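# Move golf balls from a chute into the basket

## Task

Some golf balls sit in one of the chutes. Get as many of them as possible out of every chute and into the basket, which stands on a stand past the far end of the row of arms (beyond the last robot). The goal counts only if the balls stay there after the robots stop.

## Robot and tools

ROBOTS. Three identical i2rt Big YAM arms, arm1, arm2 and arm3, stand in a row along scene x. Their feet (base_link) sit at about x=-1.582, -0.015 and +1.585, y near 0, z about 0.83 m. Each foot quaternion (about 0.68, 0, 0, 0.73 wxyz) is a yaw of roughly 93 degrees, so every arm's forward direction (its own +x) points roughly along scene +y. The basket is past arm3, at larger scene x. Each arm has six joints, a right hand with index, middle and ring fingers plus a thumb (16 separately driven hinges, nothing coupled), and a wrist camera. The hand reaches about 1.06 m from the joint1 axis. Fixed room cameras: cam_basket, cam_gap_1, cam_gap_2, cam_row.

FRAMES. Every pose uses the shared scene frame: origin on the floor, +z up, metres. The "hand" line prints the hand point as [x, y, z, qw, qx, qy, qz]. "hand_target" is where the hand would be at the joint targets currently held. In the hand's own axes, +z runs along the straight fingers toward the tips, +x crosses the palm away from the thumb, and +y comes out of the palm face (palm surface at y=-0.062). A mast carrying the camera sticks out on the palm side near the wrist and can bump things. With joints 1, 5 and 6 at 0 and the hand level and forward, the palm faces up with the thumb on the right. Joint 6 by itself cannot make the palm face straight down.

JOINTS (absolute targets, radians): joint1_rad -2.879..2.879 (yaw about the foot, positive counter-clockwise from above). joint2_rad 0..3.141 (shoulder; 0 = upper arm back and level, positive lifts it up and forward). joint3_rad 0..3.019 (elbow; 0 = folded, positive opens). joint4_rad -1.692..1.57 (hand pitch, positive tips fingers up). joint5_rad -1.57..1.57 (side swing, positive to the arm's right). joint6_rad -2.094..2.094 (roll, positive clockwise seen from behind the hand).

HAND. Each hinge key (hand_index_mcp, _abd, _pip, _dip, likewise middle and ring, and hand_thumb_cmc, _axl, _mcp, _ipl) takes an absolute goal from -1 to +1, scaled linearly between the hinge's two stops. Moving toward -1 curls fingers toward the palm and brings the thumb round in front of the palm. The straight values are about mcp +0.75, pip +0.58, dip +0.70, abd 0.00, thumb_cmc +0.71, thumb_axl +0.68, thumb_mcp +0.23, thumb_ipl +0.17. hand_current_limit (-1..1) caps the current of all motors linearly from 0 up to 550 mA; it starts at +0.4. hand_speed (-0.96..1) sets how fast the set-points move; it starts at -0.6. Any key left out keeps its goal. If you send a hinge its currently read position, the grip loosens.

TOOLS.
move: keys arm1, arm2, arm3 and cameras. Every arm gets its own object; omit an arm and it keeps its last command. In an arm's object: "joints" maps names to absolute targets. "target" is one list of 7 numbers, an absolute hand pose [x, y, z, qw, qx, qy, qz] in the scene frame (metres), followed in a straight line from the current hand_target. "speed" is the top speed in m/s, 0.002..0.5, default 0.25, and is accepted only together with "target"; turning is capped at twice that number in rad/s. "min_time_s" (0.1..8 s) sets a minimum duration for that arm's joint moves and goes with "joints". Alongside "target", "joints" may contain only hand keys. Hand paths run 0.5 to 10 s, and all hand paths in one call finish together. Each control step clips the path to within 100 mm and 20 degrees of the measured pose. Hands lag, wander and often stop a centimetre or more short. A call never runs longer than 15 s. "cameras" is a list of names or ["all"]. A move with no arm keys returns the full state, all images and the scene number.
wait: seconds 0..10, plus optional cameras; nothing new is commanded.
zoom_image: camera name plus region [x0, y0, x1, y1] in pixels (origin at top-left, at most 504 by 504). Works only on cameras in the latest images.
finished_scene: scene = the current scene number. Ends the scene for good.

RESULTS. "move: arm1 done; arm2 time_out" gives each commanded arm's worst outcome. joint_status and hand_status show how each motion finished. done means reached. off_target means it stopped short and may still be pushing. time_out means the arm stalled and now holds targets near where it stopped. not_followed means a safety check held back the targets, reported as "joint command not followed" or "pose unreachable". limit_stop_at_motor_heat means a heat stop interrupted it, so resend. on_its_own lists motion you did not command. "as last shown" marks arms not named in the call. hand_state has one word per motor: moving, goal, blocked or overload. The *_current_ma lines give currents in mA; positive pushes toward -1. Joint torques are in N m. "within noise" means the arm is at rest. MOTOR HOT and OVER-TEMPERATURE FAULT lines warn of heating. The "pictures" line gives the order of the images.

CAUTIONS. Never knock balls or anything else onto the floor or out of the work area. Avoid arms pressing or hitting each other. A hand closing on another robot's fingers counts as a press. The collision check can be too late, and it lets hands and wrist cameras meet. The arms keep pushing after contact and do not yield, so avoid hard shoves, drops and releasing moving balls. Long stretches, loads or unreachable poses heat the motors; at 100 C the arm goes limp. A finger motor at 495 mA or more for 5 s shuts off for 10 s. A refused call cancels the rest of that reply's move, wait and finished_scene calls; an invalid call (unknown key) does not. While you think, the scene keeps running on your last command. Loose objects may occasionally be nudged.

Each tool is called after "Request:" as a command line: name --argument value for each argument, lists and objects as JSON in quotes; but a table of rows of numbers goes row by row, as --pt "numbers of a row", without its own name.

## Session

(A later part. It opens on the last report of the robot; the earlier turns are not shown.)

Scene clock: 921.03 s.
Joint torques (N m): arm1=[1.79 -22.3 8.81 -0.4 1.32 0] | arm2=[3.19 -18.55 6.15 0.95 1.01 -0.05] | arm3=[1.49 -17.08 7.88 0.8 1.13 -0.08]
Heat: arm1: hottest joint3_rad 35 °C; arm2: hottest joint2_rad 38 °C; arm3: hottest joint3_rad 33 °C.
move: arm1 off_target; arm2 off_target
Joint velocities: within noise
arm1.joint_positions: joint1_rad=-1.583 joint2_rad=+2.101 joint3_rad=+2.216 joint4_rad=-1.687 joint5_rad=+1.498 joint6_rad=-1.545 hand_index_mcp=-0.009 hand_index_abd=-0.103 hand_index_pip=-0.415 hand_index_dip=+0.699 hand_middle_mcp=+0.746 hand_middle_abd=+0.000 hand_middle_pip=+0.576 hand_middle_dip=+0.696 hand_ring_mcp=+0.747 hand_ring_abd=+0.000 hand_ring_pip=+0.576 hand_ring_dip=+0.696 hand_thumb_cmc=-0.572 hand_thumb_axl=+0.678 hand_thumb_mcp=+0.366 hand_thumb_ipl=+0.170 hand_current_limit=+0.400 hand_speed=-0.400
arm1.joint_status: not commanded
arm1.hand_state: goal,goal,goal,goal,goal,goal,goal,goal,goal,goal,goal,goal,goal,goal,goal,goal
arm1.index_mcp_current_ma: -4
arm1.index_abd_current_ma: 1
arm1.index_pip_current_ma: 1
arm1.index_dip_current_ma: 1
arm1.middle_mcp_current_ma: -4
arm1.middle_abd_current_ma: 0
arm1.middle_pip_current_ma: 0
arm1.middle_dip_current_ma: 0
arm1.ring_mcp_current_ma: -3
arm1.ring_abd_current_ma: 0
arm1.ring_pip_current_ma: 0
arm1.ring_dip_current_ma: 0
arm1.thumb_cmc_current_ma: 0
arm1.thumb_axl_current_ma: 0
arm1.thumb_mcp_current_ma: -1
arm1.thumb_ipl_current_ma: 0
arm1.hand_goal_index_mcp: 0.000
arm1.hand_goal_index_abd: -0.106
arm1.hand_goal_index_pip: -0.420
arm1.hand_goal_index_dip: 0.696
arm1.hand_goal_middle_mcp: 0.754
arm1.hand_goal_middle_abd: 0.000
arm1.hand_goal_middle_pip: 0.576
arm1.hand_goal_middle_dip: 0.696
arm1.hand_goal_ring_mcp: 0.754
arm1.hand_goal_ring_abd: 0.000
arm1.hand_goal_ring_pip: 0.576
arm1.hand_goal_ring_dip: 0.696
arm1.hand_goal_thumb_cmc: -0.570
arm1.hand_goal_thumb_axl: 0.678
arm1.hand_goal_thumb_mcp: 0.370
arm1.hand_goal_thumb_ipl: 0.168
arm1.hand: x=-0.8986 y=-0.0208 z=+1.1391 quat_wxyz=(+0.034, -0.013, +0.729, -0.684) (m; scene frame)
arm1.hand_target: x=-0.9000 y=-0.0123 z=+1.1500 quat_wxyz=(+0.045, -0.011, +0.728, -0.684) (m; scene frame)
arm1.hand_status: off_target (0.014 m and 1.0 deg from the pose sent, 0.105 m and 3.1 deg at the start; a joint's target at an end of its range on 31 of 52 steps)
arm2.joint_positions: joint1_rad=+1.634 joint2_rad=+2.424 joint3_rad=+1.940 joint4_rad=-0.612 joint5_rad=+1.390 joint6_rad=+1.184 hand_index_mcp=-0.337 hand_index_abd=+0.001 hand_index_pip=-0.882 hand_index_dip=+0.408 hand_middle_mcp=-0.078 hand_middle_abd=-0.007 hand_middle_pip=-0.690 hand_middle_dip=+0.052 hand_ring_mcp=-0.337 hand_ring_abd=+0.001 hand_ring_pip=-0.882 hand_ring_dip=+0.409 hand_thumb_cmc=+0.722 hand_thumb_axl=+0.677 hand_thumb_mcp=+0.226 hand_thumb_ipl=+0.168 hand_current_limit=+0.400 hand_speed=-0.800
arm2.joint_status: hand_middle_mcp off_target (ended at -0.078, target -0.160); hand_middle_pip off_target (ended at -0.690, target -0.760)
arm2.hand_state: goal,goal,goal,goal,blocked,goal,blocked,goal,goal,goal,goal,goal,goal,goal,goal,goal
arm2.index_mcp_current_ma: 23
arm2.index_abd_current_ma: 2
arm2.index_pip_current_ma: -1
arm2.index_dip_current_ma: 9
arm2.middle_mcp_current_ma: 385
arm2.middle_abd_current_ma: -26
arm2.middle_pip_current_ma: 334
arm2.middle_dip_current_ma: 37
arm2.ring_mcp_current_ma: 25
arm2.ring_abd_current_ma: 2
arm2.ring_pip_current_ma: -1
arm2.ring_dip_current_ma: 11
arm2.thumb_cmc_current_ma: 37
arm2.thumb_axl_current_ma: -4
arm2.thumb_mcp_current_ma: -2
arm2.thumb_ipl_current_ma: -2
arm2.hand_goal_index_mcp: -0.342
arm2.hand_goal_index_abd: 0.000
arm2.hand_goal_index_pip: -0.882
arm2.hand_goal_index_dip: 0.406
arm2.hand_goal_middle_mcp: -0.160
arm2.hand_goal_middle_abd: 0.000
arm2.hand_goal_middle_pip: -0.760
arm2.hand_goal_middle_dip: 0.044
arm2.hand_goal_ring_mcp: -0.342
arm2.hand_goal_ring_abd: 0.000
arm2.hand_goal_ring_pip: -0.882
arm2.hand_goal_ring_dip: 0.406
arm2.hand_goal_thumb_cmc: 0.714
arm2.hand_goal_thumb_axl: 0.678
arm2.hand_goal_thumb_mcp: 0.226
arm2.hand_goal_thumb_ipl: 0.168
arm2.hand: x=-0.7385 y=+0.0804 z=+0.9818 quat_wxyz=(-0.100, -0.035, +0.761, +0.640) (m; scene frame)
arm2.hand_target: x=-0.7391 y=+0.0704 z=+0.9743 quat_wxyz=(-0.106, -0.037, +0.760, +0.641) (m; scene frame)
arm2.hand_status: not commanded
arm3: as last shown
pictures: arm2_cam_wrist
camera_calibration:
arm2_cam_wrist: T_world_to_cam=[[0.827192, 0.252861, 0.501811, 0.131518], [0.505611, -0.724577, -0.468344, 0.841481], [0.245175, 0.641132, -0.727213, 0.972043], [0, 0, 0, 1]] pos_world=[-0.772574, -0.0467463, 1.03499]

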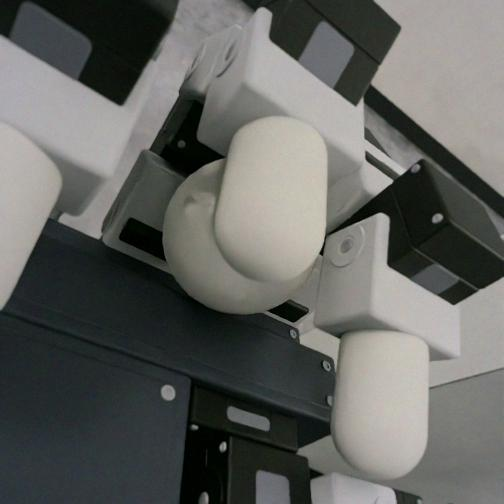

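Request:
move --arm1 '{"joints":{"joint1_rad":-1.40,"joint2_rad":1.3,"joint3_rad":1.2,"joint4_rad":-1.35,"joint6_rad":-1.56,"hand_index_mcp":0.144,"hand_index_pip":-0.812,"hand_thumb_mcp":0.34},"min_time_s":3}' --arm2 '{"joints":{"joint2_rad":1.85,"joint3_rad":1.95,"joint4_rad":-1.16},"min_time_s":3}'

Request:
move --arm1 '{"joints":{"joint1_rad":-0.8,"joint2_rad":1.3,"joint3_rad":1.65,"joint4_rad":-1.6,"joint5_rad":-0.4,"joint6_rad":0.5},"min_time_s":6}' --arm2 '{"joints":{"joint1_rad":-1.45,"joint2_rad":1.7,"joint3_rad":1.75,"joint4_rad":0.2,"joint5_rad":0,"joint6_rad":0.12},"min_time_s":6}' --cameras '["arm2_cam_wrist"]'

Request:
move --arm1 '{"joints":{"joint1_rad":-0.055,"joint2_rad":1.2,"joint3_rad":1.15,"joint4_rad":-1.47,"joint5_rad":-1.522,"joint6_rad":1.63},"min_time_s":4}' --arm2 '{"joints":{"joint1_rad":-1.490,"joint2_rad":2.2,"joint3_rad":1.70,"joint4_rad":0.65,"joint6_rad":0.113},"min_time_s":4}' --cameras '["arm2_cam_wrist","arm1_cam_wrist"]'

Request:
move --arm1 '{"joints":{"joint2_rad":1.74,"joint3_rad":1.34,"joint4_rad":-1.17},"min_time_s":3}' --arm2 '{"joints":{"joint2_rad":2.369,"joint3_rad":1.676,"joint4_rad":0.82},"min_time_s":3}' --cameras '["arm2_cam_wrist","arm1_cam_wrist"]'

Scene clock: 948.20 s.
Joint torques (N m): arm1=[2.26 -11.05 8.77 0.85 1.29 -0.14] | arm2=[3.14 -16.44 7.83 0.23 1.07 -0.06] | arm3=[1.44 -17.14 7.87 0.83 1.13 -0.08]
Heat: arm1: hottest joint2_rad 36 °C; arm2: hottest joint2_rad 38 °C; arm3: hottest joint3_rad 33 °C.
move: arm1 done; arm2 done
Joint velocities: within noise
arm1.joint_positions: joint1_rad=-1.417 joint2_rad=+1.315 joint3_rad=+1.197 joint4_rad=-1.364 joint5_rad=+1.499 joint6_rad=-1.550 hand_index_mcp=+0.134 hand_index_abd=-0.103 hand_index_pip=-0.806 hand_index_dip=+0.699 hand_middle_mcp=+0.745 hand_middle_abd=+0.000 hand_middle_pip=+0.576 hand_middle_dip=+0.696 hand_ring_mcp=+0.747 hand_ring_abd=+0.000 hand_ring_pip=+0.576 hand_ring_dip=+0.696 hand_thumb_cmc=-0.572 hand_thumb_axl=+0.678 hand_thumb_mcp=+0.341 hand_thumb_ipl=+0.170 hand_current_limit=+0.400 hand_speed=-0.400
arm1.joint_status: all done
arm1.hand_state: goal,goal,goal,goal,goal,goal,goal,goal,goal,goal,goal,goal,goal,goal,goal,goal
arm1.index_mcp_current_ma: -5
arm1.index_abd_current_ma: 0
arm1.index_pip_current_ma: 2
arm1.index_dip_current_ma: 1
arm1.middle_mcp_current_ma: -4
arm1.middle_abd_current_ma: 0
arm1.middle_pip_current_ma: 0
arm1.middle_dip_current_ma: 0
arm1.ring_mcp_current_ma: -3
arm1.ring_abd_current_ma: 0
arm1.ring_pip_current_ma: 0
arm1.ring_dip_current_ma: 0
arm1.thumb_cmc_current_ma: 0
arm1.thumb_axl_current_ma: 0
arm1.thumb_mcp_current_ma: 0
arm1.thumb_ipl_current_ma: 0
arm1.hand_goal_index_mcp: 0.144
arm1.hand_goal_index_abd: -0.106
arm1.hand_goal_index_pip: -0.812
arm1.hand_goal_index_dip: 0.696
arm1.hand_goal_middle_mcp: 0.754
arm1.hand_goal_middle_abd: 0.000
arm1.hand_goal_middle_pip: 0.576
arm1.hand_goal_middle_dip: 0.696
arm1.hand_goal_ring_mcp: 0.754
arm1.hand_goal_ring_abd: 0.000
arm1.hand_goal_ring_pip: 0.576
arm1.hand_goal_ring_dip: 0.696
arm1.hand_goal_thumb_cmc: -0.570
arm1.hand_goal_thumb_axl: 0.678
arm1.hand_goal_thumb_mcp: 0.340
arm1.hand_goal_thumb_ipl: 0.168
arm1.hand: x=-1.1464 y=+0.0325 z=+1.1421 quat_wxyz=(+0.121, -0.045, +0.727, -0.675) (m; scene frame)
arm1.hand_target: x=-1.1458 y=+0.0397 z=+1.1495 quat_wxyz=(+0.135, -0.044, +0.726, -0.673) (m; scene frame)
arm1.hand_status: not commanded
arm2.joint_positions: joint1_rad=+1.634 joint2_rad=+1.880 joint3_rad=+1.940 joint4_rad=-1.154 joint5_rad=+1.390 joint6_rad=+1.184 hand_index_mcp=-0.337 hand_index_abd=+0.001 hand_index_pip=-0.882 hand_index_dip=+0.408 hand_middle_mcp=-0.078 hand_middle_abd=-0.007 hand_middle_pip=-0.690 hand_middle_dip=+0.052 hand_ring_mcp=-0.337 hand_ring_abd=+0.001 hand_ring_pip=-0.882 hand_ring_dip=+0.409 hand_thumb_cmc=+0.722 hand_thumb_axl=+0.677 hand_thumb_mcp=+0.226 hand_thumb_ipl=+0.168 hand_current_limit=+0.400 hand_speed=-0.800
arm2.joint_status: all done
arm2.hand_state: goal,goal,goal,goal,blocked,goal,blocked,goal,goal,goal,goal,goal,goal,goal,goal,goal
arm2.index_mcp_current_ma: 23
arm2.index_abd_current_ma: 2
arm2.index_pip_current_ma: -1
arm2.index_dip_current_ma: 9
arm2.middle_mcp_current_ma: 385
arm2.middle_abd_current_ma: -26
arm2.middle_pip_current_ma: 334
arm2.middle_dip_current_ma: 37
arm2.ring_mcp_current_ma: 25
arm2.ring_abd_current_ma: 2
arm2.ring_pip_current_ma: -1
arm2.ring_dip_current_ma: 11
arm2.thumb_cmc_current_ma: 37
arm2.thumb_axl_current_ma: -4
arm2.thumb_mcp_current_ma: -2
arm2.thumb_ipl_current_ma: -2
arm2.hand_goal_index_mcp: -0.342
arm2.hand_goal_index_abd: 0.000
arm2.hand_goal_index_pip: -0.882
arm2.hand_goal_index_dip: 0.406
arm2.hand_goal_middle_mcp: -0.160
arm2.hand_goal_middle_abd: 0.000
arm2.hand_goal_middle_pip: -0.760
arm2.hand_goal_middle_dip: 0.044
arm2.hand_goal_ring_mcp: -0.342
arm2.hand_goal_ring_abd: 0.000
arm2.hand_goal_ring_pip: -0.882
arm2.hand_goal_ring_dip: 0.406
arm2.hand_goal_thumb_cmc: 0.714
arm2.hand_goal_thumb_axl: 0.678
arm2.hand_goal_thumb_mcp: 0.226
arm2.hand_goal_thumb_ipl: 0.168
arm2.hand: x=-0.6275 y=+0.0934 z=+1.3234 quat_wxyz=(-0.101, -0.034, +0.761, +0.640) (m; scene frame)
arm2.hand_target: x=-0.6170 y=+0.0863 z=+1.3446 quat_wxyz=(-0.119, -0.025, +0.759, +0.639) (m; scene frame)
arm2.hand_status: not commanded
arm3: as last shown
pictures: none

Scene clock: 954.93 s.
Joint torques (N m): arm1=[2.08 -11.52 13.34 0.34 -0.43 -0.07] | arm2=[2.55 -17.67 7.88 2.69 -0.12 -0.24] | arm3=[1.44 -17.14 7.88 0.8 1.13 -0.09]
Heat: arm1: hottest joint2_rad 36 °C; arm2: hottest joint2_rad 38 °C; arm3: hottest joint3_rad 33 °C.
move: arm1 done; arm2 done
Joint velocities: within noise
arm1.joint_positions: joint1_rad=-0.815 joint2_rad=+1.315 joint3_rad=+1.594 joint4_rad=-1.589 joint5_rad=-0.398 joint6_rad=+0.490 hand_index_mcp=+0.148 hand_index_abd=-0.104 hand_index_pip=-0.807 hand_index_dip=+0.699 hand_middle_mcp=+0.752 hand_middle_abd=+0.000 hand_middle_pip=+0.576 hand_middle_dip=+0.696 hand_ring_mcp=+0.752 hand_ring_abd=+0.000 hand_ring_pip=+0.576 hand_ring_dip=+0.696 hand_thumb_cmc=-0.569 hand_thumb_axl=+0.678 hand_thumb_mcp=+0.338 hand_thumb_ipl=+0.169 hand_current_limit=+0.400 hand_speed=-0.400
arm1.joint_status: all done
arm1.hand_state: goal,goal,goal,goal,goal,goal,goal,goal,goal,goal,goal,goal,goal,goal,goal,goal
arm1.index_mcp_current_ma: 1
arm1.index_abd_current_ma: 0
arm1.index_pip_current_ma: 2
arm1.index_dip_current_ma: 1
arm1.middle_mcp_current_ma: 0
arm1.middle_abd_current_ma: 0
arm1.middle_pip_current_ma: 0
arm1.middle_dip_current_ma: 0
arm1.ring_mcp_current_ma: 0
arm1.ring_abd_current_ma: 0
arm1.ring_pip_current_ma: 0
arm1.ring_dip_current_ma: 0
arm1.thumb_cmc_current_ma: 0
arm1.thumb_axl_current_ma: 0
arm1.thumb_mcp_current_ma: 0
arm1.thumb_ipl_current_ma: 0
arm1.hand_goal_index_mcp: 0.144
arm1.hand_goal_index_abd: -0.106
arm1.hand_goal_index_pip: -0.812
arm1.hand_goal_index_dip: 0.696
arm1.hand_goal_middle_mcp: 0.754
arm1.hand_goal_middle_abd: 0.000
arm1.hand_goal_middle_pip: 0.576
arm1.hand_goal_middle_dip: 0.696
arm1.hand_goal_ring_mcp: 0.754
arm1.hand_goal_ring_abd: 0.000
arm1.hand_goal_ring_pip: 0.576
arm1.hand_goal_ring_dip: 0.696
arm1.hand_goal_thumb_cmc: -0.570
arm1.hand_goal_thumb_axl: 0.678
arm1.hand_goal_thumb_mcp: 0.340
arm1.hand_goal_thumb_ipl: 0.168
arm1.hand: x=-1.2667 y=+0.4706 z=+1.2231 quat_wxyz=(-0.173, +0.538, +0.811, +0.149) (m; scene frame)
arm1.hand_target: x=-1.2730 y=+0.4748 z=+1.2559 quat_wxyz=(-0.172, +0.529, +0.813, +0.176) (m; scene frame)
arm1.hand_status: not commanded
arm2.joint_positions: joint1_rad=-1.457 joint2_rad=+1.742 joint3_rad=+1.750 joint4_rad=+0.178 joint5_rad=+0.001 joint6_rad=+0.130 hand_index_mcp=-0.339 hand_index_abd=+0.001 hand_index_pip=-0.882 hand_index_dip=+0.408 hand_middle_mcp=-0.078 hand_middle_abd=-0.007 hand_middle_pip=-0.690 hand_middle_dip=+0.052 hand_ring_mcp=-0.340 hand_ring_abd=+0.001 hand_ring_pip=-0.882 hand_ring_dip=+0.409 hand_thumb_cmc=+0.722 hand_thumb_axl=+0.677 hand_thumb_mcp=+0.226 hand_thumb_ipl=+0.168 hand_current_limit=+0.400 hand_speed=-0.800
arm2.joint_status: all done
arm2.hand_state: goal,goal,goal,goal,blocked,goal,blocked,goal,goal,goal,goal,goal,goal,goal,goal,goal
arm2.index_mcp_current_ma: 13
arm2.index_abd_current_ma: 2
arm2.index_pip_current_ma: -1
arm2.index_dip_current_ma: 9
arm2.middle_mcp_current_ma: 385
arm2.middle_abd_current_ma: -26
arm2.middle_pip_current_ma: 334
arm2.middle_dip_current_ma: 37
arm2.ring_mcp_current_ma: 8
arm2.ring_abd_current_ma: 2
arm2.ring_pip_current_ma: -1
arm2.ring_dip_current_ma: 11
arm2.thumb_cmc_current_ma: 37
arm2.thumb_axl_current_ma: -4
arm2.thumb_mcp_current_ma: -2
arm2.thumb_ipl_current_ma: -2
arm2.hand_goal_index_mcp: -0.342
arm2.hand_goal_index_abd: 0.000
arm2.hand_goal_index_pip: -0.882
arm2.hand_goal_index_dip: 0.406
arm2.hand_goal_middle_mcp: -0.160
arm2.hand_goal_middle_abd: 0.000
arm2.hand_goal_middle_pip: -0.760
arm2.hand_goal_middle_dip: 0.044
arm2.hand_goal_ring_mcp: -0.342
arm2.hand_goal_ring_abd: 0.000
arm2.hand_goal_ring_pip: -0.882
arm2.hand_goal_ring_dip: 0.406
arm2.hand_goal_thumb_cmc: 0.714
arm2.hand_goal_thumb_axl: 0.678
arm2.hand_goal_thumb_mcp: 0.226
arm2.hand_goal_thumb_ipl: 0.168
arm2.hand: x=+0.7523 y=+0.0680 z=+1.4435 quat_wxyz=(+0.456, +0.447, +0.463, +0.614) (m; scene frame)
arm2.hand_target: x=+0.7280 y=+0.0702 z=+1.4795 quat_wxyz=(+0.469, +0.426, +0.449, +0.630) (m; scene frame)
arm2.hand_status: not commanded
arm3.joint_positions: joint1_rad=+1.463 joint2_rad=+1.712 joint3_rad=+2.053 joint4_rad=-1.652 joint5_rad=+1.563 joint6_rad=-1.853 hand_index_mcp=-0.129 hand_index_abd=-0.103 hand_index_pip=+0.065 hand_index_dip=+0.699 hand_middle_mcp=+0.973 hand_middle_abd=-0.001 hand_middle_pip=+0.576 hand_middle_dip=+0.696 hand_ring_mcp=+0.973 hand_ring_abd=-0.001 hand_ring_pip=+0.576 hand_ring_dip=+0.696 hand_thumb_cmc=-0.568 hand_thumb_axl=+0.677 hand_thumb_mcp=+0.298 hand_thumb_ipl=+0.170 hand_current_limit=+0.400 hand_speed=-0.600
arm3.joint_status: not commanded
arm3.hand_state: goal,goal,goal,goal,goal,goal,goal,goal,goal,goal,goal,goal,goal,goal,goal,goal
arm3.index_mcp_current_ma: -5
arm3.index_abd_current_ma: 1
arm3.index_pip_current_ma: 1
arm3.index_dip_current_ma: 1
arm3.middle_mcp_current_ma: -3
arm3.middle_abd_current_ma: 0
arm3.middle_pip_current_ma: 0
arm3.middle_dip_current_ma: 0
arm3.ring_mcp_current_ma: -3
arm3.ring_abd_current_ma: 0
arm3.ring_pip_current_ma: 0
arm3.ring_dip_current_ma: 0
arm3.thumb_cmc_current_ma: 0
arm3.thumb_axl_current_ma: 0
arm3.thumb_mcp_current_ma: -1
arm3.thumb_ipl_current_ma: 1
arm3.hand_goal_index_mcp: -0.120
arm3.hand_goal_index_abd: -0.106
arm3.hand_goal_index_pip: 0.062
arm3.hand_goal_index_dip: 0.696
arm3.hand_goal_middle_mcp: 0.980
arm3.hand_goal_middle_abd: 0.000
arm3.hand_goal_middle_pip: 0.576
arm3.hand_goal_middle_dip: 0.696
arm3.hand_goal_ring_mcp: 0.980
arm3.hand_goal_ring_abd: 0.000
arm3.hand_goal_ring_pip: 0.576
arm3.hand_goal_ring_dip: 0.696
arm3.hand_goal_thumb_cmc: -0.570
arm3.hand_goal_thumb_axl: 0.678
arm3.hand_goal_thumb_mcp: 0.300
arm3.hand_goal_thumb_ipl: 0.168
arm3.hand: x=+1.0484 y=+0.1193 z=+1.2912 quat_wxyz=(+0.704, -0.710, +0.003, -0.018) (m; scene frame)
arm3.hand_target: x=+1.0561 y=+0.1182 z=+1.3018 quat_wxyz=(+0.705, -0.709, +0.007, -0.012) (m; scene frame)
arm3.hand_status: not commanded
pictures: arm2_cam_wrist
camera_calibration:
arm2_cam_wrist: T_world_to_cam=[[0.0610622, -0.873, 0.483882, -0.651431], [-0.548493, -0.434379, -0.714472, 1.42349], [0.833922, -0.221779, -0.505359, 0.245701], [0, 0, 0, 1]] pos_world=[0.615655, 0.104123, 1.45642]

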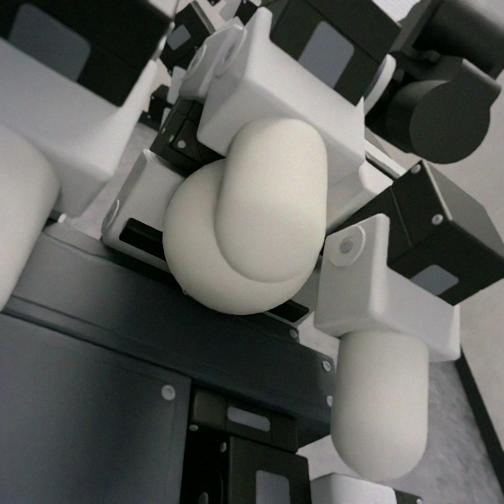

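Scene clock: 959.63 s.
Joint torques (N m): arm1=[2.14 -9.82 8.66 0.64 -1.34 0.02] | arm2=[0.62 -18.26 7.12 2.69 -0.16 -0.22] | arm3=[1.44 -17.14 7.87 0.8 1.13 -0.08]
Heat: arm1: hottest joint2_rad 35 °C; arm2: hottest joint2_rad 38 °C; arm3: hottest joint3_rad 33 °C.
move: arm1 done; arm2 done
Joint velocities: within noise
arm1.joint_positions: joint1_rad=-0.070 joint2_rad=+1.217 joint3_rad=+1.147 joint4_rad=-1.483 joint5_rad=-1.519 joint6_rad=+1.619 hand_index_mcp=+0.143 hand_index_abd=-0.104 hand_index_pip=-0.807 hand_index_dip=+0.699 hand_middle_mcp=+0.746 hand_middle_abd=+0.000 hand_middle_pip=+0.576 hand_middle_dip=+0.696 hand_ring_mcp=+0.747 hand_ring_abd=+0.000 hand_ring_pip=+0.576 hand_ring_dip=+0.696 hand_thumb_cmc=-0.568 hand_thumb_axl=+0.678 hand_thumb_mcp=+0.338 hand_thumb_ipl=+0.169 hand_current_limit=+0.400 hand_speed=-0.400
arm1.joint_status: all done
arm1.hand_state: goal,goal,goal,goal,goal,goal,goal,goal,goal,goal,goal,goal,goal,goal,goal,goal
arm1.index_mcp_current_ma: 0
arm1.index_abd_current_ma: 0
arm1.index_pip_current_ma: 2
arm1.index_dip_current_ma: 1
arm1.middle_mcp_current_ma: -4
arm1.middle_abd_current_ma: 0
arm1.middle_pip_current_ma: 0
arm1.middle_dip_current_ma: 0
arm1.ring_mcp_current_ma: -3
arm1.ring_abd_current_ma: 0
arm1.ring_pip_current_ma: 0
arm1.ring_dip_current_ma: 0
arm1.thumb_cmc_current_ma: 0
arm1.thumb_axl_current_ma: 0
arm1.thumb_mcp_current_ma: 0
arm1.thumb_ipl_current_ma: 0
arm1.hand_goal_index_mcp: 0.144
arm1.hand_goal_index_abd: -0.106
arm1.hand_goal_index_pip: -0.812
arm1.hand_goal_index_dip: 0.696
arm1.hand_goal_middle_mcp: 0.754
arm1.hand_goal_middle_abd: 0.000
arm1.hand_goal_middle_pip: 0.576
arm1.hand_goal_middle_dip: 0.696
arm1.hand_goal_ring_mcp: 0.754
arm1.hand_goal_ring_abd: 0.000
arm1.hand_goal_ring_pip: 0.576
arm1.hand_goal_ring_dip: 0.696
arm1.hand_goal_thumb_cmc: -0.570
arm1.hand_goal_thumb_axl: 0.678
arm1.hand_goal_thumb_mcp: 0.340
arm1.hand_goal_thumb_ipl: 0.168
arm1.hand: x=-1.7561 y=+0.4108 z=+1.1481 quat_wxyz=(-0.473, +0.522, +0.507, -0.497) (m; scene frame)
arm1.hand_target: x=-1.7611 y=+0.4067 z=+1.1545 quat_wxyz=(-0.476, +0.513, +0.515, -0.495) (m; scene frame)
arm1.hand_status: not commanded
arm2.joint_positions: joint1_rad=-1.476 joint2_rad=+2.194 joint3_rad=+1.698 joint4_rad=+0.628 joint5_rad=+0.001 joint6_rad=+0.123 hand_index_mcp=-0.339 hand_index_abd=+0.001 hand_index_pip=-0.882 hand_index_dip=+0.408 hand_middle_mcp=-0.078 hand_middle_abd=-0.007 hand_middle_pip=-0.690 hand_middle_dip=+0.052 hand_ring_mcp=-0.341 hand_ring_abd=+0.001 hand_ring_pip=-0.882 hand_ring_dip=+0.409 hand_thumb_cmc=+0.722 hand_thumb_axl=+0.677 hand_thumb_mcp=+0.226 hand_thumb_ipl=+0.168 hand_current_limit=+0.400 hand_speed=-0.800
arm2.joint_status: all done
arm2.hand_state: goal,goal,goal,goal,blocked,goal,blocked,goal,goal,goal,goal,goal,goal,goal,goal,goal
arm2.index_mcp_current_ma: 12
arm2.index_abd_current_ma: 2
arm2.index_pip_current_ma: -1
arm2.index_dip_current_ma: 9
arm2.middle_mcp_current_ma: 385
arm2.middle_abd_current_ma: -26
arm2.middle_pip_current_ma: 334
arm2.middle_dip_current_ma: 37
arm2.ring_mcp_current_ma: 5
arm2.ring_abd_current_ma: 2
arm2.ring_pip_current_ma: -1
arm2.ring_dip_current_ma: 11
arm2.thumb_cmc_current_ma: 37
arm2.thumb_axl_current_ma: -4
arm2.thumb_mcp_current_ma: -2
arm2.thumb_ipl_current_ma: -2
arm2.hand_goal_index_mcp: -0.342
arm2.hand_goal_index_abd: 0.000
arm2.hand_goal_index_pip: -0.882
arm2.hand_goal_index_dip: 0.406
arm2.hand_goal_middle_mcp: -0.160
arm2.hand_goal_middle_abd: 0.000
arm2.hand_goal_middle_pip: -0.760
arm2.hand_goal_middle_dip: 0.044
arm2.hand_goal_ring_mcp: -0.342
arm2.hand_goal_ring_abd: 0.000
arm2.hand_goal_ring_pip: -0.882
arm2.hand_goal_ring_dip: 0.406
arm2.hand_goal_thumb_cmc: 0.714
arm2.hand_goal_thumb_axl: 0.678
arm2.hand_goal_thumb_mcp: 0.226
arm2.hand_goal_thumb_ipl: 0.168
arm2.hand: x=+0.8538 y=+0.0686 z=+1.1512 quat_wxyz=(+0.454, +0.464, +0.475, +0.594) (m; scene frame)
arm2.hand_target: x=+0.8537 y=+0.0573 z=+1.1522 quat_wxyz=(+0.464, +0.461, +0.469, +0.594) (m; scene frame)
arm2.hand_status: not commanded
arm3: as last shown
pictures: arm1_cam_wrist, arm2_cam_wrist
camera_calibration:
arm1_cam_wrist: T_world_to_cam=[[-0.0175279, -0.793324, -0.608547, 1.03223], [0.715913, -0.434836, 0.546248, 0.760581], [-0.69797, -0.426092, 0.575572, -1.58872], [0, 0, 0, 1]] pos_world=[-1.6353, 0.472681, 1.12712]
arm2_cam_wrist: T_world_to_cam=[[0.069163, -0.866624, 0.494145, -0.534849], [-0.593724, -0.433813, -0.677715, 1.2668], [0.801691, -0.246513, -0.544539, 0.0878097], [0, 0, 0, 1]] pos_world=[0.718727, 0.10769, 1.17064]

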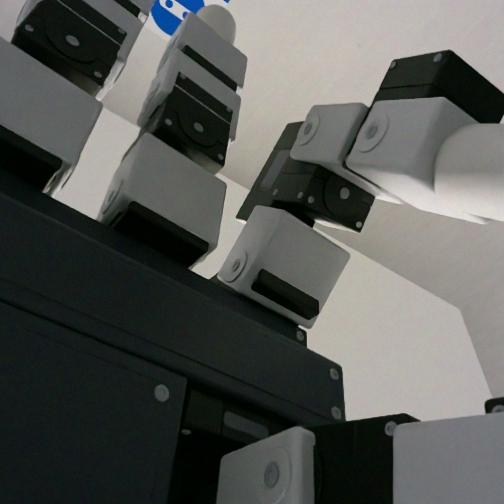

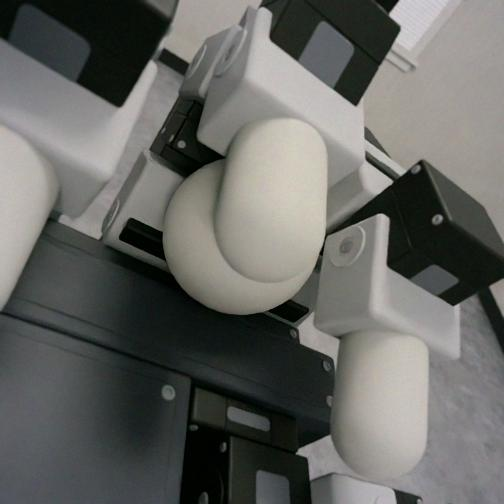

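Scene clock: 963.23 s.
Joint torques (N m): arm1=[2.08 -14.74 11.34 0.51 -1.3 0.04] | arm2=[0.67 -18.37 6.27 2.74 -0.14 -0.24] | arm3=[1.44 -17.14 7.88 0.81 1.12 -0.08]
Heat: arm1: hottest joint2_rad 35 °C; arm2: hottest joint2_rad 37 °C; arm3: hottest joint3_rad 33 °C.
move: arm1 done; arm2 done
Joint velocities: within noise
arm1.joint_positions: joint1_rad=-0.070 joint2_rad=+1.733 joint3_rad=+1.292 joint4_rad=-1.182 joint5_rad=-1.520 joint6_rad=+1.620 hand_index_mcp=+0.143 hand_index_abd=-0.104 hand_index_pip=-0.807 hand_index_dip=+0.699 hand_middle_mcp=+0.746 hand_middle_abd=+0.000 hand_middle_pip=+0.576 hand_middle_dip=+0.696 hand_ring_mcp=+0.747 hand_ring_abd=+0.000 hand_ring_pip=+0.576 hand_ring_dip=+0.696 hand_thumb_cmc=-0.569 hand_thumb_axl=+0.678 hand_thumb_mcp=+0.338 hand_thumb_ipl=+0.169 hand_current_limit=+0.400 hand_speed=-0.400
arm1.joint_status: all done
arm1.hand_state: goal,goal,goal,goal,goal,goal,goal,goal,goal,goal,goal,goal,goal,goal,goal,goal
arm1.index_mcp_current_ma: 0
arm1.index_abd_current_ma: 0
arm1.index_pip_current_ma: 2
arm1.index_dip_current_ma: 1
arm1.middle_mcp_current_ma: -4
arm1.middle_abd_current_ma: 0
arm1.middle_pip_current_ma: 0
arm1.middle_dip_current_ma: 0
arm1.ring_mcp_current_ma: -3
arm1.ring_abd_current_ma: 0
arm1.ring_pip_current_ma: 0
arm1.ring_dip_current_ma: 0
arm1.thumb_cmc_current_ma: 0
arm1.thumb_axl_current_ma: 0
arm1.thumb_mcp_current_ma: 0
arm1.thumb_ipl_current_ma: 0
arm1.hand_goal_index_mcp: 0.144
arm1.hand_goal_index_abd: -0.106
arm1.hand_goal_index_pip: -0.812
arm1.hand_goal_index_dip: 0.696
arm1.hand_goal_middle_mcp: 0.754
arm1.hand_goal_middle_abd: 0.000
arm1.hand_goal_middle_pip: 0.576
arm1.hand_goal_middle_dip: 0.696
arm1.hand_goal_ring_mcp: 0.754
arm1.hand_goal_ring_abd: 0.000
arm1.hand_goal_ring_pip: 0.576
arm1.hand_goal_ring_dip: 0.696
arm1.hand_goal_thumb_cmc: -0.570
arm1.hand_goal_thumb_axl: 0.678
arm1.hand_goal_thumb_mcp: 0.340
arm1.hand_goal_thumb_ipl: 0.168
arm1.hand: x=-1.7564 y=+0.5576 z=+0.9964 quat_wxyz=(-0.454, +0.539, +0.488, -0.514) (m; scene frame)
arm1.hand_target: x=-1.7639 y=+0.5721 z=+1.0087 quat_wxyz=(-0.463, +0.525, +0.503, -0.508) (m; scene frame)
arm1.hand_status: not commanded
arm2.joint_positions: joint1_rad=-1.476 joint2_rad=+2.358 joint3_rad=+1.677 joint4_rad=+0.798 joint5_rad=+0.001 joint6_rad=+0.122 hand_index_mcp=-0.339 hand_index_abd=+0.001 hand_index_pip=-0.882 hand_index_dip=+0.408 hand_middle_mcp=-0.078 hand_middle_abd=-0.007 hand_middle_pip=-0.690 hand_middle_dip=+0.052 hand_ring_mcp=-0.341 hand_ring_abd=+0.001 hand_ring_pip=-0.882 hand_ring_dip=+0.409 hand_thumb_cmc=+0.722 hand_thumb_axl=+0.677 hand_thumb_mcp=+0.226 hand_thumb_ipl=+0.168 hand_current_limit=+0.400 hand_speed=-0.800
arm2.joint_status: all done
arm2.hand_state: goal,goal,goal,goal,blocked,goal,blocked,goal,goal,goal,goal,goal,goal,goal,goal,goal
arm2.index_mcp_current_ma: 12
arm2.index_abd_current_ma: 2
arm2.index_pip_current_ma: -1
arm2.index_dip_current_ma: 9
arm2.middle_mcp_current_ma: 385
arm2.middle_abd_current_ma: -26
arm2.middle_pip_current_ma: 334
arm2.middle_dip_current_ma: 37
arm2.ring_mcp_current_ma: 5
arm2.ring_abd_current_ma: 2
arm2.ring_pip_current_ma: -1
arm2.ring_dip_current_ma: 11
arm2.thumb_cmc_current_ma: 37
arm2.thumb_axl_current_ma: -4
arm2.thumb_mcp_current_ma: -2
arm2.thumb_ipl_current_ma: -2
arm2.hand_goal_index_mcp: -0.342
arm2.hand_goal_index_abd: 0.000
arm2.hand_goal_index_pip: -0.882
arm2.hand_goal_index_dip: 0.406
arm2.hand_goal_middle_mcp: -0.160
arm2.hand_goal_middle_abd: 0.000
arm2.hand_goal_middle_pip: -0.760
arm2.hand_goal_middle_dip: 0.044
arm2.hand_goal_ring_mcp: -0.342
arm2.hand_goal_ring_abd: 0.000
arm2.hand_goal_ring_pip: -0.882
arm2.hand_goal_ring_dip: 0.406
arm2.hand_goal_thumb_cmc: 0.714
arm2.hand_goal_thumb_axl: 0.678
arm2.hand_goal_thumb_mcp: 0.226
arm2.hand_goal_thumb_ipl: 0.168
arm2.hand: x=+0.8546 y=+0.0687 z=+1.0397 quat_wxyz=(+0.450, +0.468, +0.479, +0.590) (m; scene frame)
arm2.hand_target: x=+0.8541 y=+0.0573 z=+1.0358 quat_wxyz=(+0.459, +0.466, +0.475, +0.588) (m; scene frame)
arm2.hand_status: not commanded
arm3: as last shown
pictures: arm1_cam_wrist, arm2_cam_wrist
camera_calibration:
arm1_cam_wrist: T_world_to_cam=[[-0.0180199, -0.834901, -0.550105, 1.02048], [0.715708, -0.394961, 0.575993, 0.855187], [-0.698167, -0.383335, 0.604662, -1.49223], [0, 0, 0, 1]] pos_world=[-1.6355, 0.617745, 0.971083]
arm2_cam_wrist: T_world_to_cam=[[0.0769231, -0.865324, 0.495275, -0.487592], [-0.604358, -0.435554, -0.667116, 1.19003], [0.792991, -0.248007, -0.55647, 0.0463577], [0, 0, 0, 1]] pos_world=[0.719949, 0.107894, 1.06118]

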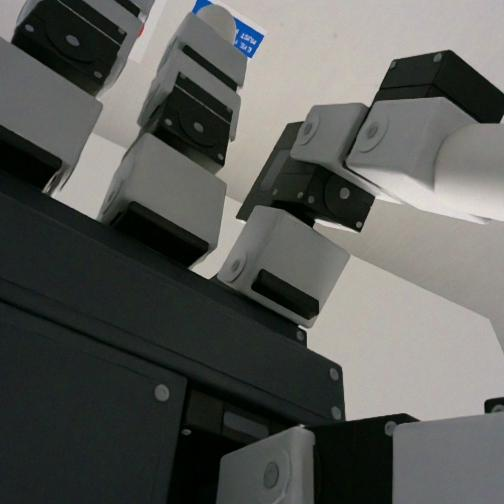

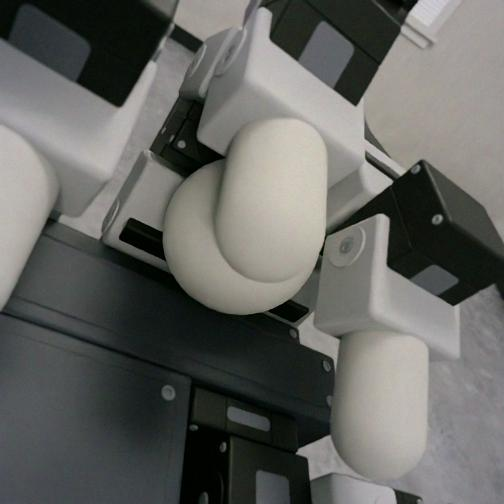

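Request:
move --arm1 '{"joints":{"joint2_rad":1.85,"joint3_rad":1.22,"joint4_rad":-0.93},"min_time_s":3}' --arm2 '{"joints":{"hand_speed":-0.85,"hand_middle_mcp":0.2,"hand_middle_pip":-0.5,"hand_middle_dip":0.3}}' --cameras '["arm1_cam_wrist"]'

Request:
move --arm1 '{"joints":{"hand_index_mcp":-0.13,"hand_index_pip":-0.42}}' --arm2 '{"joints":{"hand_middle_mcp":0.75,"hand_middle_pip":0.3,"hand_middle_dip":0.696}}' --cameras '["arm1_cam_wrist","arm2_cam_wrist"]'

Scene clock: 976.27 s.
Joint torques (N m): arm1=[2.02 -15.09 6.86 0.58 -1.3 0.03] | arm2=[0.73 -18.26 6.16 2.7 -0.13 -0.24] | arm3=[1.55 -17.14 7.88 0.81 1.13 -0.09]
Heat: arm1: hottest joint2_rad 35 °C; arm2: hottest joint2_rad 38 °C; arm3: hottest joint3_rad 33 °C.
move: arm1 done; arm2 done
Joint velocities: within noise
arm1.joint_positions: joint1_rad=-0.070 joint2_rad=+1.839 joint3_rad=+1.218 joint4_rad=-0.942 joint5_rad=-1.520 joint6_rad=+1.620 hand_index_mcp=+0.143 hand_index_abd=-0.104 hand_index_pip=-0.807 hand_index_dip=+0.699 hand_middle_mcp=+0.746 hand_middle_abd=+0.000 hand_middle_pip=+0.576 hand_middle_dip=+0.696 hand_ring_mcp=+0.747 hand_ring_abd=+0.000 hand_ring_pip=+0.576 hand_ring_dip=+0.696 hand_thumb_cmc=-0.569 hand_thumb_axl=+0.678 hand_thumb_mcp=+0.338 hand_thumb_ipl=+0.169 hand_current_limit=+0.400 hand_speed=-0.400
arm1.joint_status: all done
arm1.hand_state: goal,goal,goal,goal,goal,goal,goal,goal,goal,goal,goal,goal,goal,goal,goal,goal
arm1.index_mcp_current_ma: 0
arm1.index_abd_current_ma: 0
arm1.index_pip_current_ma: 2
arm1.index_dip_current_ma: 1
arm1.middle_mcp_current_ma: -4
arm1.middle_abd_current_ma: 0
arm1.middle_pip_current_ma: 0
arm1.middle_dip_current_ma: 0
arm1.ring_mcp_current_ma: -3
arm1.ring_abd_current_ma: 0
arm1.ring_pip_current_ma: 0
arm1.ring_dip_current_ma: 0
arm1.thumb_cmc_current_ma: 0
arm1.thumb_axl_current_ma: 0
arm1.thumb_mcp_current_ma: 0
arm1.thumb_ipl_current_ma: 0
arm1.hand_goal_index_mcp: 0.144
arm1.hand_goal_index_abd: -0.106
arm1.hand_goal_index_pip: -0.812
arm1.hand_goal_index_dip: 0.696
arm1.hand_goal_middle_mcp: 0.754
arm1.hand_goal_middle_abd: 0.000
arm1.hand_goal_middle_pip: 0.576
arm1.hand_goal_middle_dip: 0.696
arm1.hand_goal_ring_mcp: 0.754
arm1.hand_goal_ring_abd: 0.000
arm1.hand_goal_ring_pip: 0.576
arm1.hand_goal_ring_dip: 0.696
arm1.hand_goal_thumb_cmc: -0.570
arm1.hand_goal_thumb_axl: 0.678
arm1.hand_goal_thumb_mcp: 0.340
arm1.hand_goal_thumb_ipl: 0.168
arm1.hand: x=-1.7559 y=+0.5699 z=+0.9196 quat_wxyz=(-0.470, +0.525, +0.504, -0.500) (m; scene frame)
arm1.hand_target: x=-1.7631 y=+0.5686 z=+0.9155 quat_wxyz=(-0.465, +0.522, +0.505, -0.505) (m; scene frame)
arm1.hand_status: not commanded
arm2.joint_positions: joint1_rad=-1.476 joint2_rad=+2.358 joint3_rad=+1.677 joint4_rad=+0.798 joint5_rad=+0.001 joint6_rad=+0.122 hand_index_mcp=-0.339 hand_index_abd=+0.001 hand_index_pip=-0.882 hand_index_dip=+0.408 hand_middle_mcp=+0.203 hand_middle_abd=-0.003 hand_middle_pip=-0.505 hand_middle_dip=+0.297 hand_ring_mcp=-0.341 hand_ring_abd=+0.001 hand_ring_pip=-0.882 hand_ring_dip=+0.409 hand_thumb_cmc=+0.722 hand_thumb_axl=+0.677 hand_thumb_mcp=+0.226 hand_thumb_ipl=+0.168 hand_current_limit=+0.400 hand_speed=-0.850
arm2.joint_status: all done
arm2.hand_state: goal,goal,goal,goal,goal,goal,goal,goal,goal,goal,goal,goal,goal,goal,goal,goal
arm2.index_mcp_current_ma: 12
arm2.index_abd_current_ma: 2
arm2.index_pip_current_ma: -1
arm2.index_dip_current_ma: 9
arm2.middle_mcp_current_ma: 12
arm2.middle_abd_current_ma: -13
arm2.middle_pip_current_ma: -21
arm2.middle_dip_current_ma: -14
arm2.ring_mcp_current_ma: 5
arm2.ring_abd_current_ma: 2
arm2.ring_pip_current_ma: -1
arm2.ring_dip_current_ma: 11
arm2.thumb_cmc_current_ma: 37
arm2.thumb_axl_current_ma: -4
arm2.thumb_mcp_current_ma: -2
arm2.thumb_ipl_current_ma: -2
arm2.hand_goal_index_mcp: -0.342
arm2.hand_goal_index_abd: 0.000
arm2.hand_goal_index_pip: -0.882
arm2.hand_goal_index_dip: 0.406
arm2.hand_goal_middle_mcp: 0.200
arm2.hand_goal_middle_abd: 0.000
arm2.hand_goal_middle_pip: -0.500
arm2.hand_goal_middle_dip: 0.300
arm2.hand_goal_ring_mcp: -0.342
arm2.hand_goal_ring_abd: 0.000
arm2.hand_goal_ring_pip: -0.882
arm2.hand_goal_ring_dip: 0.406
arm2.hand_goal_thumb_cmc: 0.714
arm2.hand_goal_thumb_axl: 0.678
arm2.hand_goal_thumb_mcp: 0.226
arm2.hand_goal_thumb_ipl: 0.168
arm2.hand: x=+0.8546 y=+0.0687 z=+1.0397 quat_wxyz=(+0.450, +0.468, +0.479, +0.590) (m; scene frame)
arm2.hand_target: x=+0.8541 y=+0.0573 z=+1.0358 quat_wxyz=(+0.459, +0.466, +0.475, +0.588) (m; scene frame)
arm2.hand_status: not commanded
arm3: as last shown
pictures: arm1_cam_wrist
camera_calibration:
arm1_cam_wrist: T_world_to_cam=[[-0.0180191, -0.800498, -0.599064, 1.01388], [0.716233, -0.428395, 0.550898, 0.947027], [-0.697629, -0.419143, 0.581062, -1.3977], [0, 0, 0, 1]] pos_world=[-1.6351, 0.631475, 0.897817]

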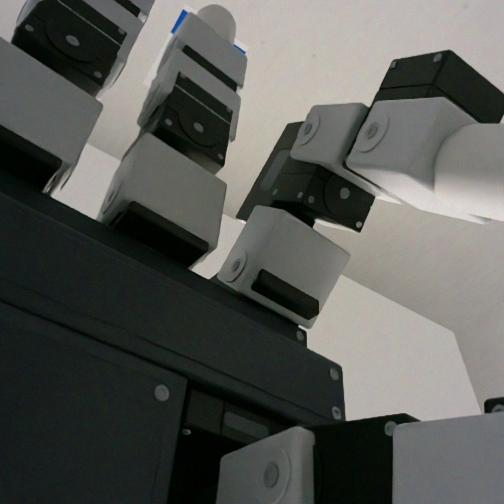

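Scene clock: 978.20 s.
Joint torques (N m): arm1=[1.96 -15.21 6.84 0.58 -1.28 0.03] | arm2=[0.79 -18.2 6.28 2.77 -0.14 -0.24] | arm3=[1.49 -17.14 7.88 0.81 1.13 -0.08]
Heat: arm1: hottest joint2_rad 35 °C; arm2: hottest joint2_rad 38 °C; arm3: hottest joint3_rad 33 °C.
move: arm1 done; arm2 done
Joint velocities: within noise
arm1.joint_positions: joint1_rad=-0.070 joint2_rad=+1.839 joint3_rad=+1.218 joint4_rad=-0.942 joint5_rad=-1.520 joint6_rad=+1.620 hand_index_mcp=-0.130 hand_index_abd=-0.104 hand_index_pip=-0.421 hand_index_dip=+0.699 hand_middle_mcp=+0.746 hand_middle_abd=+0.000 hand_middle_pip=+0.576 hand_middle_dip=+0.696 hand_ring_mcp=+0.747 hand_ring_abd=+0.000 hand_ring_pip=+0.576 hand_ring_dip=+0.696 hand_thumb_cmc=-0.569 hand_thumb_axl=+0.678 hand_thumb_mcp=+0.338 hand_thumb_ipl=+0.169 hand_current_limit=+0.400 hand_speed=-0.400
arm1.joint_status: all done
arm1.hand_state: goal,goal,goal,goal,goal,goal,goal,goal,goal,goal,goal,goal,goal,goal,goal,goal
arm1.index_mcp_current_ma: 0
arm1.index_abd_current_ma: 0
arm1.index_pip_current_ma: 0
arm1.index_dip_current_ma: 1
arm1.middle_mcp_current_ma: -4
arm1.middle_abd_current_ma: 0
arm1.middle_pip_current_ma: 0
arm1.middle_dip_current_ma: 0
arm1.ring_mcp_current_ma: -3
arm1.ring_abd_current_ma: 0
arm1.ring_pip_current_ma: 0
arm1.ring_dip_current_ma: 0
arm1.thumb_cmc_current_ma: 0
arm1.thumb_axl_current_ma: 0
arm1.thumb_mcp_current_ma: 0
arm1.thumb_ipl_current_ma: 0
arm1.hand_goal_index_mcp: -0.130
arm1.hand_goal_index_abd: -0.106
arm1.hand_goal_index_pip: -0.420
arm1.hand_goal_index_dip: 0.696
arm1.hand_goal_middle_mcp: 0.754
arm1.hand_goal_middle_abd: 0.000
arm1.hand_goal_middle_pip: 0.576
arm1.hand_goal_middle_dip: 0.696
arm1.hand_goal_ring_mcp: 0.754
arm1.hand_goal_ring_abd: 0.000
arm1.hand_goal_ring_pip: 0.576
arm1.hand_goal_ring_dip: 0.696
arm1.hand_goal_thumb_cmc: -0.570
arm1.hand_goal_thumb_axl: 0.678
arm1.hand_goal_thumb_mcp: 0.340
arm1.hand_goal_thumb_ipl: 0.168
arm1.hand: x=-1.7559 y=+0.5699 z=+0.9197 quat_wxyz=(-0.470, +0.525, +0.503, -0.500) (m; scene frame)
arm1.hand_target: x=-1.7632 y=+0.5686 z=+0.9156 quat_wxyz=(-0.465, +0.522, +0.505, -0.505) (m; scene frame)
arm1.hand_status: not commanded
arm2.joint_positions: joint1_rad=-1.476 joint2_rad=+2.358 joint3_rad=+1.677 joint4_rad=+0.798 joint5_rad=+0.001 joint6_rad=+0.122 hand_index_mcp=-0.339 hand_index_abd=+0.001 hand_index_pip=-0.882 hand_index_dip=+0.408 hand_middle_mcp=+0.758 hand_middle_abd=-0.003 hand_middle_pip=+0.300 hand_middle_dip=+0.694 hand_ring_mcp=-0.341 hand_ring_abd=+0.001 hand_ring_pip=-0.882 hand_ring_dip=+0.409 hand_thumb_cmc=+0.722 hand_thumb_axl=+0.677 hand_thumb_mcp=+0.226 hand_thumb_ipl=+0.168 hand_current_limit=+0.400 hand_speed=-0.850
arm2.joint_status: all done
arm2.hand_state: goal,goal,goal,goal,goal,goal,goal,goal,goal,goal,goal,goal,goal,goal,goal,goal
arm2.index_mcp_current_ma: 12
arm2.index_abd_current_ma: 2
arm2.index_pip_current_ma: -1
arm2.index_dip_current_ma: 9
arm2.middle_mcp_current_ma: 36
arm2.middle_abd_current_ma: -12
arm2.middle_pip_current_ma: -1
arm2.middle_dip_current_ma: -10
arm2.ring_mcp_current_ma: 5
arm2.ring_abd_current_ma: 2
arm2.ring_pip_current_ma: -1
arm2.ring_dip_current_ma: 11
arm2.thumb_cmc_current_ma: 37
arm2.thumb_axl_current_ma: -4
arm2.thumb_mcp_current_ma: -2
arm2.thumb_ipl_current_ma: -2
arm2.hand_goal_index_mcp: -0.342
arm2.hand_goal_index_abd: 0.000
arm2.hand_goal_index_pip: -0.882
arm2.hand_goal_index_dip: 0.406
arm2.hand_goal_middle_mcp: 0.750
arm2.hand_goal_middle_abd: 0.000
arm2.hand_goal_middle_pip: 0.300
arm2.hand_goal_middle_dip: 0.696
arm2.hand_goal_ring_mcp: -0.342
arm2.hand_goal_ring_abd: 0.000
arm2.hand_goal_ring_pip: -0.882
arm2.hand_goal_ring_dip: 0.406
arm2.hand_goal_thumb_cmc: 0.714
arm2.hand_goal_thumb_axl: 0.678
arm2.hand_goal_thumb_mcp: 0.226
arm2.hand_goal_thumb_ipl: 0.168
arm2.hand: x=+0.8546 y=+0.0687 z=+1.0397 quat_wxyz=(+0.450, +0.468, +0.479, +0.590) (m; scene frame)
arm2.hand_target: x=+0.8541 y=+0.0573 z=+1.0358 quat_wxyz=(+0.459, +0.466, +0.475, +0.588) (m; scene frame)
arm2.hand_status: not commanded
arm3: as last shown
pictures: arm1_cam_wrist, arm2_cam_wrist
camera_calibration:
arm1_cam_wrist: T_world_to_cam=[[-0.0182333, -0.800475, -0.599088, 1.01354], [0.716455, -0.428401, 0.550605, 0.947657], [-0.697395, -0.41918, 0.581316, -1.39752], [0, 0, 0, 1]] pos_world=[-1.6351, 0.631475, 0.897817]
arm2_cam_wrist: T_world_to_cam=[[0.0769231, -0.865324, 0.495275, -0.487592], [-0.604358, -0.435554, -0.667116, 1.19003], [0.792991, -0.248007, -0.55647, 0.0463577], [0, 0, 0, 1]] pos_world=[0.719949, 0.107894, 1.06118]

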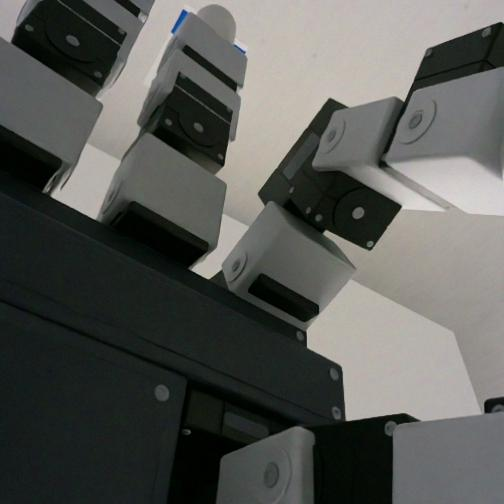

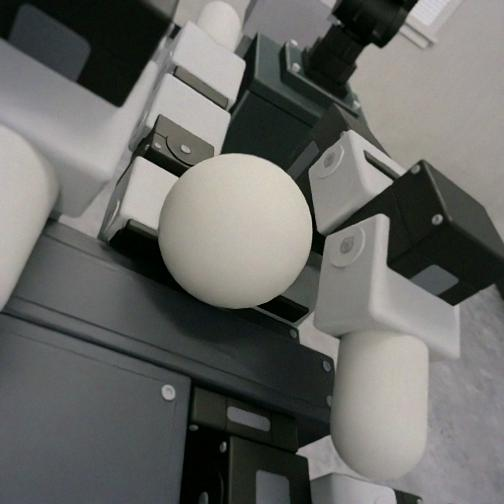

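Request:
move --arm1 '{"joints":{"joint2_rad":1.90,"joint3_rad":1.206,"joint4_rad":-0.865},"min_time_s":3}' --arm2 '{"joints":{"hand_speed":-0.93,"hand_index_mcp":0.75,"hand_index_pip":0.576,"hand_index_dip":0.696,"hand_middle_pip":0.576}}' --cameras '["arm1_cam_wrist","arm2_cam_wrist"]'

Scene clock: 988.97 s.
Joint torques (N m): arm1=[2.14 -14.45 6.19 0.87 -1.17 -0.11] | arm2=[0.73 -18.14 6.27 2.77 -0.11 -0.21] | arm3=[1.49 -17.2 7.87 0.81 1.13 -0.08]
Heat: arm1: hottest joint2_rad 35 °C; arm2: hottest joint2_rad 38 °C; arm3: hottest joint3_rad 33 °C.
move: arm1 done; arm2 done
Joint velocities: within noise
arm1.joint_positions: joint1_rad=-0.070 joint2_rad=+1.877 joint3_rad=+1.210 joint4_rad=-0.884 joint5_rad=-1.523 joint6_rad=+1.635 hand_index_mcp=-0.137 hand_index_abd=-0.104 hand_index_pip=-0.429 hand_index_dip=+0.692 hand_middle_mcp=+0.746 hand_middle_abd=+0.000 hand_middle_pip=+0.576 hand_middle_dip=+0.696 hand_ring_mcp=+0.747 hand_ring_abd=+0.000 hand_ring_pip=+0.576 hand_ring_dip=+0.696 hand_thumb_cmc=-0.569 hand_thumb_axl=+0.678 hand_thumb_mcp=+0.347 hand_thumb_ipl=+0.170 hand_current_limit=+0.400 hand_speed=-0.400
arm1.joint_status: all done
arm1.hand_state: goal,goal,goal,goal,goal,goal,goal,goal,goal,goal,goal,goal,goal,goal,goal,goal
arm1.index_mcp_current_ma: -3
arm1.index_abd_current_ma: 0
arm1.index_pip_current_ma: -4
arm1.index_dip_current_ma: -1
arm1.middle_mcp_current_ma: -4
arm1.middle_abd_current_ma: 0
arm1.middle_pip_current_ma: 0
arm1.middle_dip_current_ma: 0
arm1.ring_mcp_current_ma: -3
arm1.ring_abd_current_ma: 0
arm1.ring_pip_current_ma: 0
arm1.ring_dip_current_ma: 0
arm1.thumb_cmc_current_ma: 0
arm1.thumb_axl_current_ma: 0
arm1.thumb_mcp_current_ma: 4
arm1.thumb_ipl_current_ma: 1
arm1.hand_goal_index_mcp: -0.130
arm1.hand_goal_index_abd: -0.106
arm1.hand_goal_index_pip: -0.420
arm1.hand_goal_index_dip: 0.696
arm1.hand_goal_middle_mcp: 0.754
arm1.hand_goal_middle_abd: 0.000
arm1.hand_goal_middle_pip: 0.576
arm1.hand_goal_middle_dip: 0.696
arm1.hand_goal_ring_mcp: 0.754
arm1.hand_goal_ring_abd: 0.000
arm1.hand_goal_ring_pip: 0.576
arm1.hand_goal_ring_dip: 0.696
arm1.hand_goal_thumb_cmc: -0.570
arm1.hand_goal_thumb_axl: 0.678
arm1.hand_goal_thumb_mcp: 0.340
arm1.hand_goal_thumb_ipl: 0.168
arm1.hand: x=-1.7561 y=+0.5730 z=+0.8996 quat_wxyz=(-0.470, +0.525, +0.502, -0.501) (m; scene frame)
arm1.hand_target: x=-1.7630 y=+0.5707 z=+0.8874 quat_wxyz=(-0.466, +0.522, +0.506, -0.505) (m; scene frame)
arm1.hand_status: not commanded
arm2.joint_positions: joint1_rad=-1.476 joint2_rad=+2.358 joint3_rad=+1.677 joint4_rad=+0.798 joint5_rad=+0.001 joint6_rad=+0.122 hand_index_mcp=+0.759 hand_index_abd=+0.001 hand_index_pip=+0.576 hand_index_dip=+0.694 hand_middle_mcp=+0.758 hand_middle_abd=-0.003 hand_middle_pip=+0.576 hand_middle_dip=+0.694 hand_ring_mcp=-0.341 hand_ring_abd=+0.001 hand_ring_pip=-0.882 hand_ring_dip=+0.409 hand_thumb_cmc=+0.722 hand_thumb_axl=+0.677 hand_thumb_mcp=+0.226 hand_thumb_ipl=+0.168 hand_current_limit=+0.400 hand_speed=-0.930
arm2.joint_status: all done
arm2.hand_state: goal,goal,goal,goal,goal,goal,goal,goal,goal,goal,goal,goal,goal,goal,goal,goal
arm2.index_mcp_current_ma: 41
arm2.index_abd_current_ma: 2
arm2.index_pip_current_ma: -1
arm2.index_dip_current_ma: -10
arm2.middle_mcp_current_ma: 37
arm2.middle_abd_current_ma: -11
arm2.middle_pip_current_ma: -1
arm2.middle_dip_current_ma: -10
arm2.ring_mcp_current_ma: 5
arm2.ring_abd_current_ma: 2
arm2.ring_pip_current_ma: -1
arm2.ring_dip_current_ma: 11
arm2.thumb_cmc_current_ma: 37
arm2.thumb_axl_current_ma: -4
arm2.thumb_mcp_current_ma: -2
arm2.thumb_ipl_current_ma: -2
arm2.hand_goal_index_mcp: 0.750
arm2.hand_goal_index_abd: 0.000
arm2.hand_goal_index_pip: 0.576
arm2.hand_goal_index_dip: 0.696
arm2.hand_goal_middle_mcp: 0.750
arm2.hand_goal_middle_abd: 0.000
arm2.hand_goal_middle_pip: 0.576
arm2.hand_goal_middle_dip: 0.696
arm2.hand_goal_ring_mcp: -0.342
arm2.hand_goal_ring_abd: 0.000
arm2.hand_goal_ring_pip: -0.882
arm2.hand_goal_ring_dip: 0.406
arm2.hand_goal_thumb_cmc: 0.714
arm2.hand_goal_thumb_axl: 0.678
arm2.hand_goal_thumb_mcp: 0.226
arm2.hand_goal_thumb_ipl: 0.168
arm2.hand: x=+0.8546 y=+0.0687 z=+1.0397 quat_wxyz=(+0.450, +0.468, +0.479, +0.590) (m; scene frame)
arm2.hand_target: x=+0.8541 y=+0.0573 z=+1.0358 quat_wxyz=(+0.459, +0.466, +0.475, +0.588) (m; scene frame)
arm2.hand_status: not commanded
arm3: as last shown
pictures: arm1_cam_wrist, arm2_cam_wrist
camera_calibration:
arm1_cam_wrist: T_world_to_cam=[[-0.0204484, -0.801839, -0.59719, 0.999292], [0.717562, -0.427704, 0.549703, 0.962478], [-0.696194, -0.41728, 0.584116, -1.38625], [0, 0, 0, 1]] pos_world=[-1.6353, 0.634475, 0.877417]
arm2_cam_wrist: T_world_to_cam=[[0.0769231, -0.865324, 0.495275, -0.487592], [-0.604358, -0.435554, -0.667116, 1.19003], [0.792991, -0.248007, -0.55647, 0.0463577], [0, 0, 0, 1]] pos_world=[0.719949, 0.107894, 1.06118]

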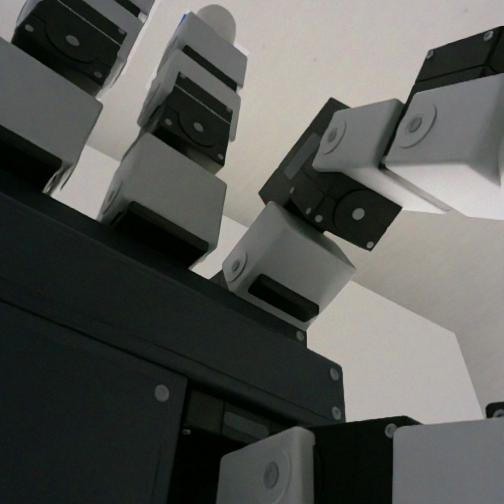

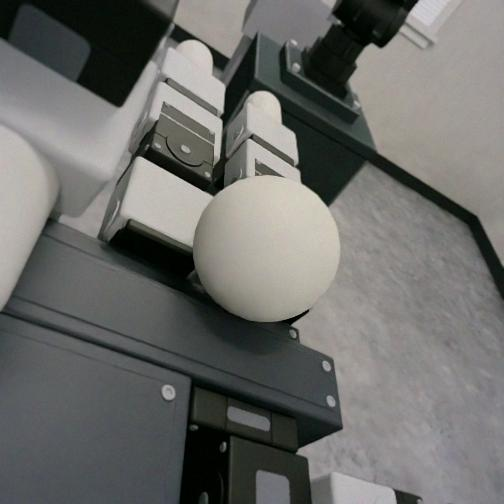

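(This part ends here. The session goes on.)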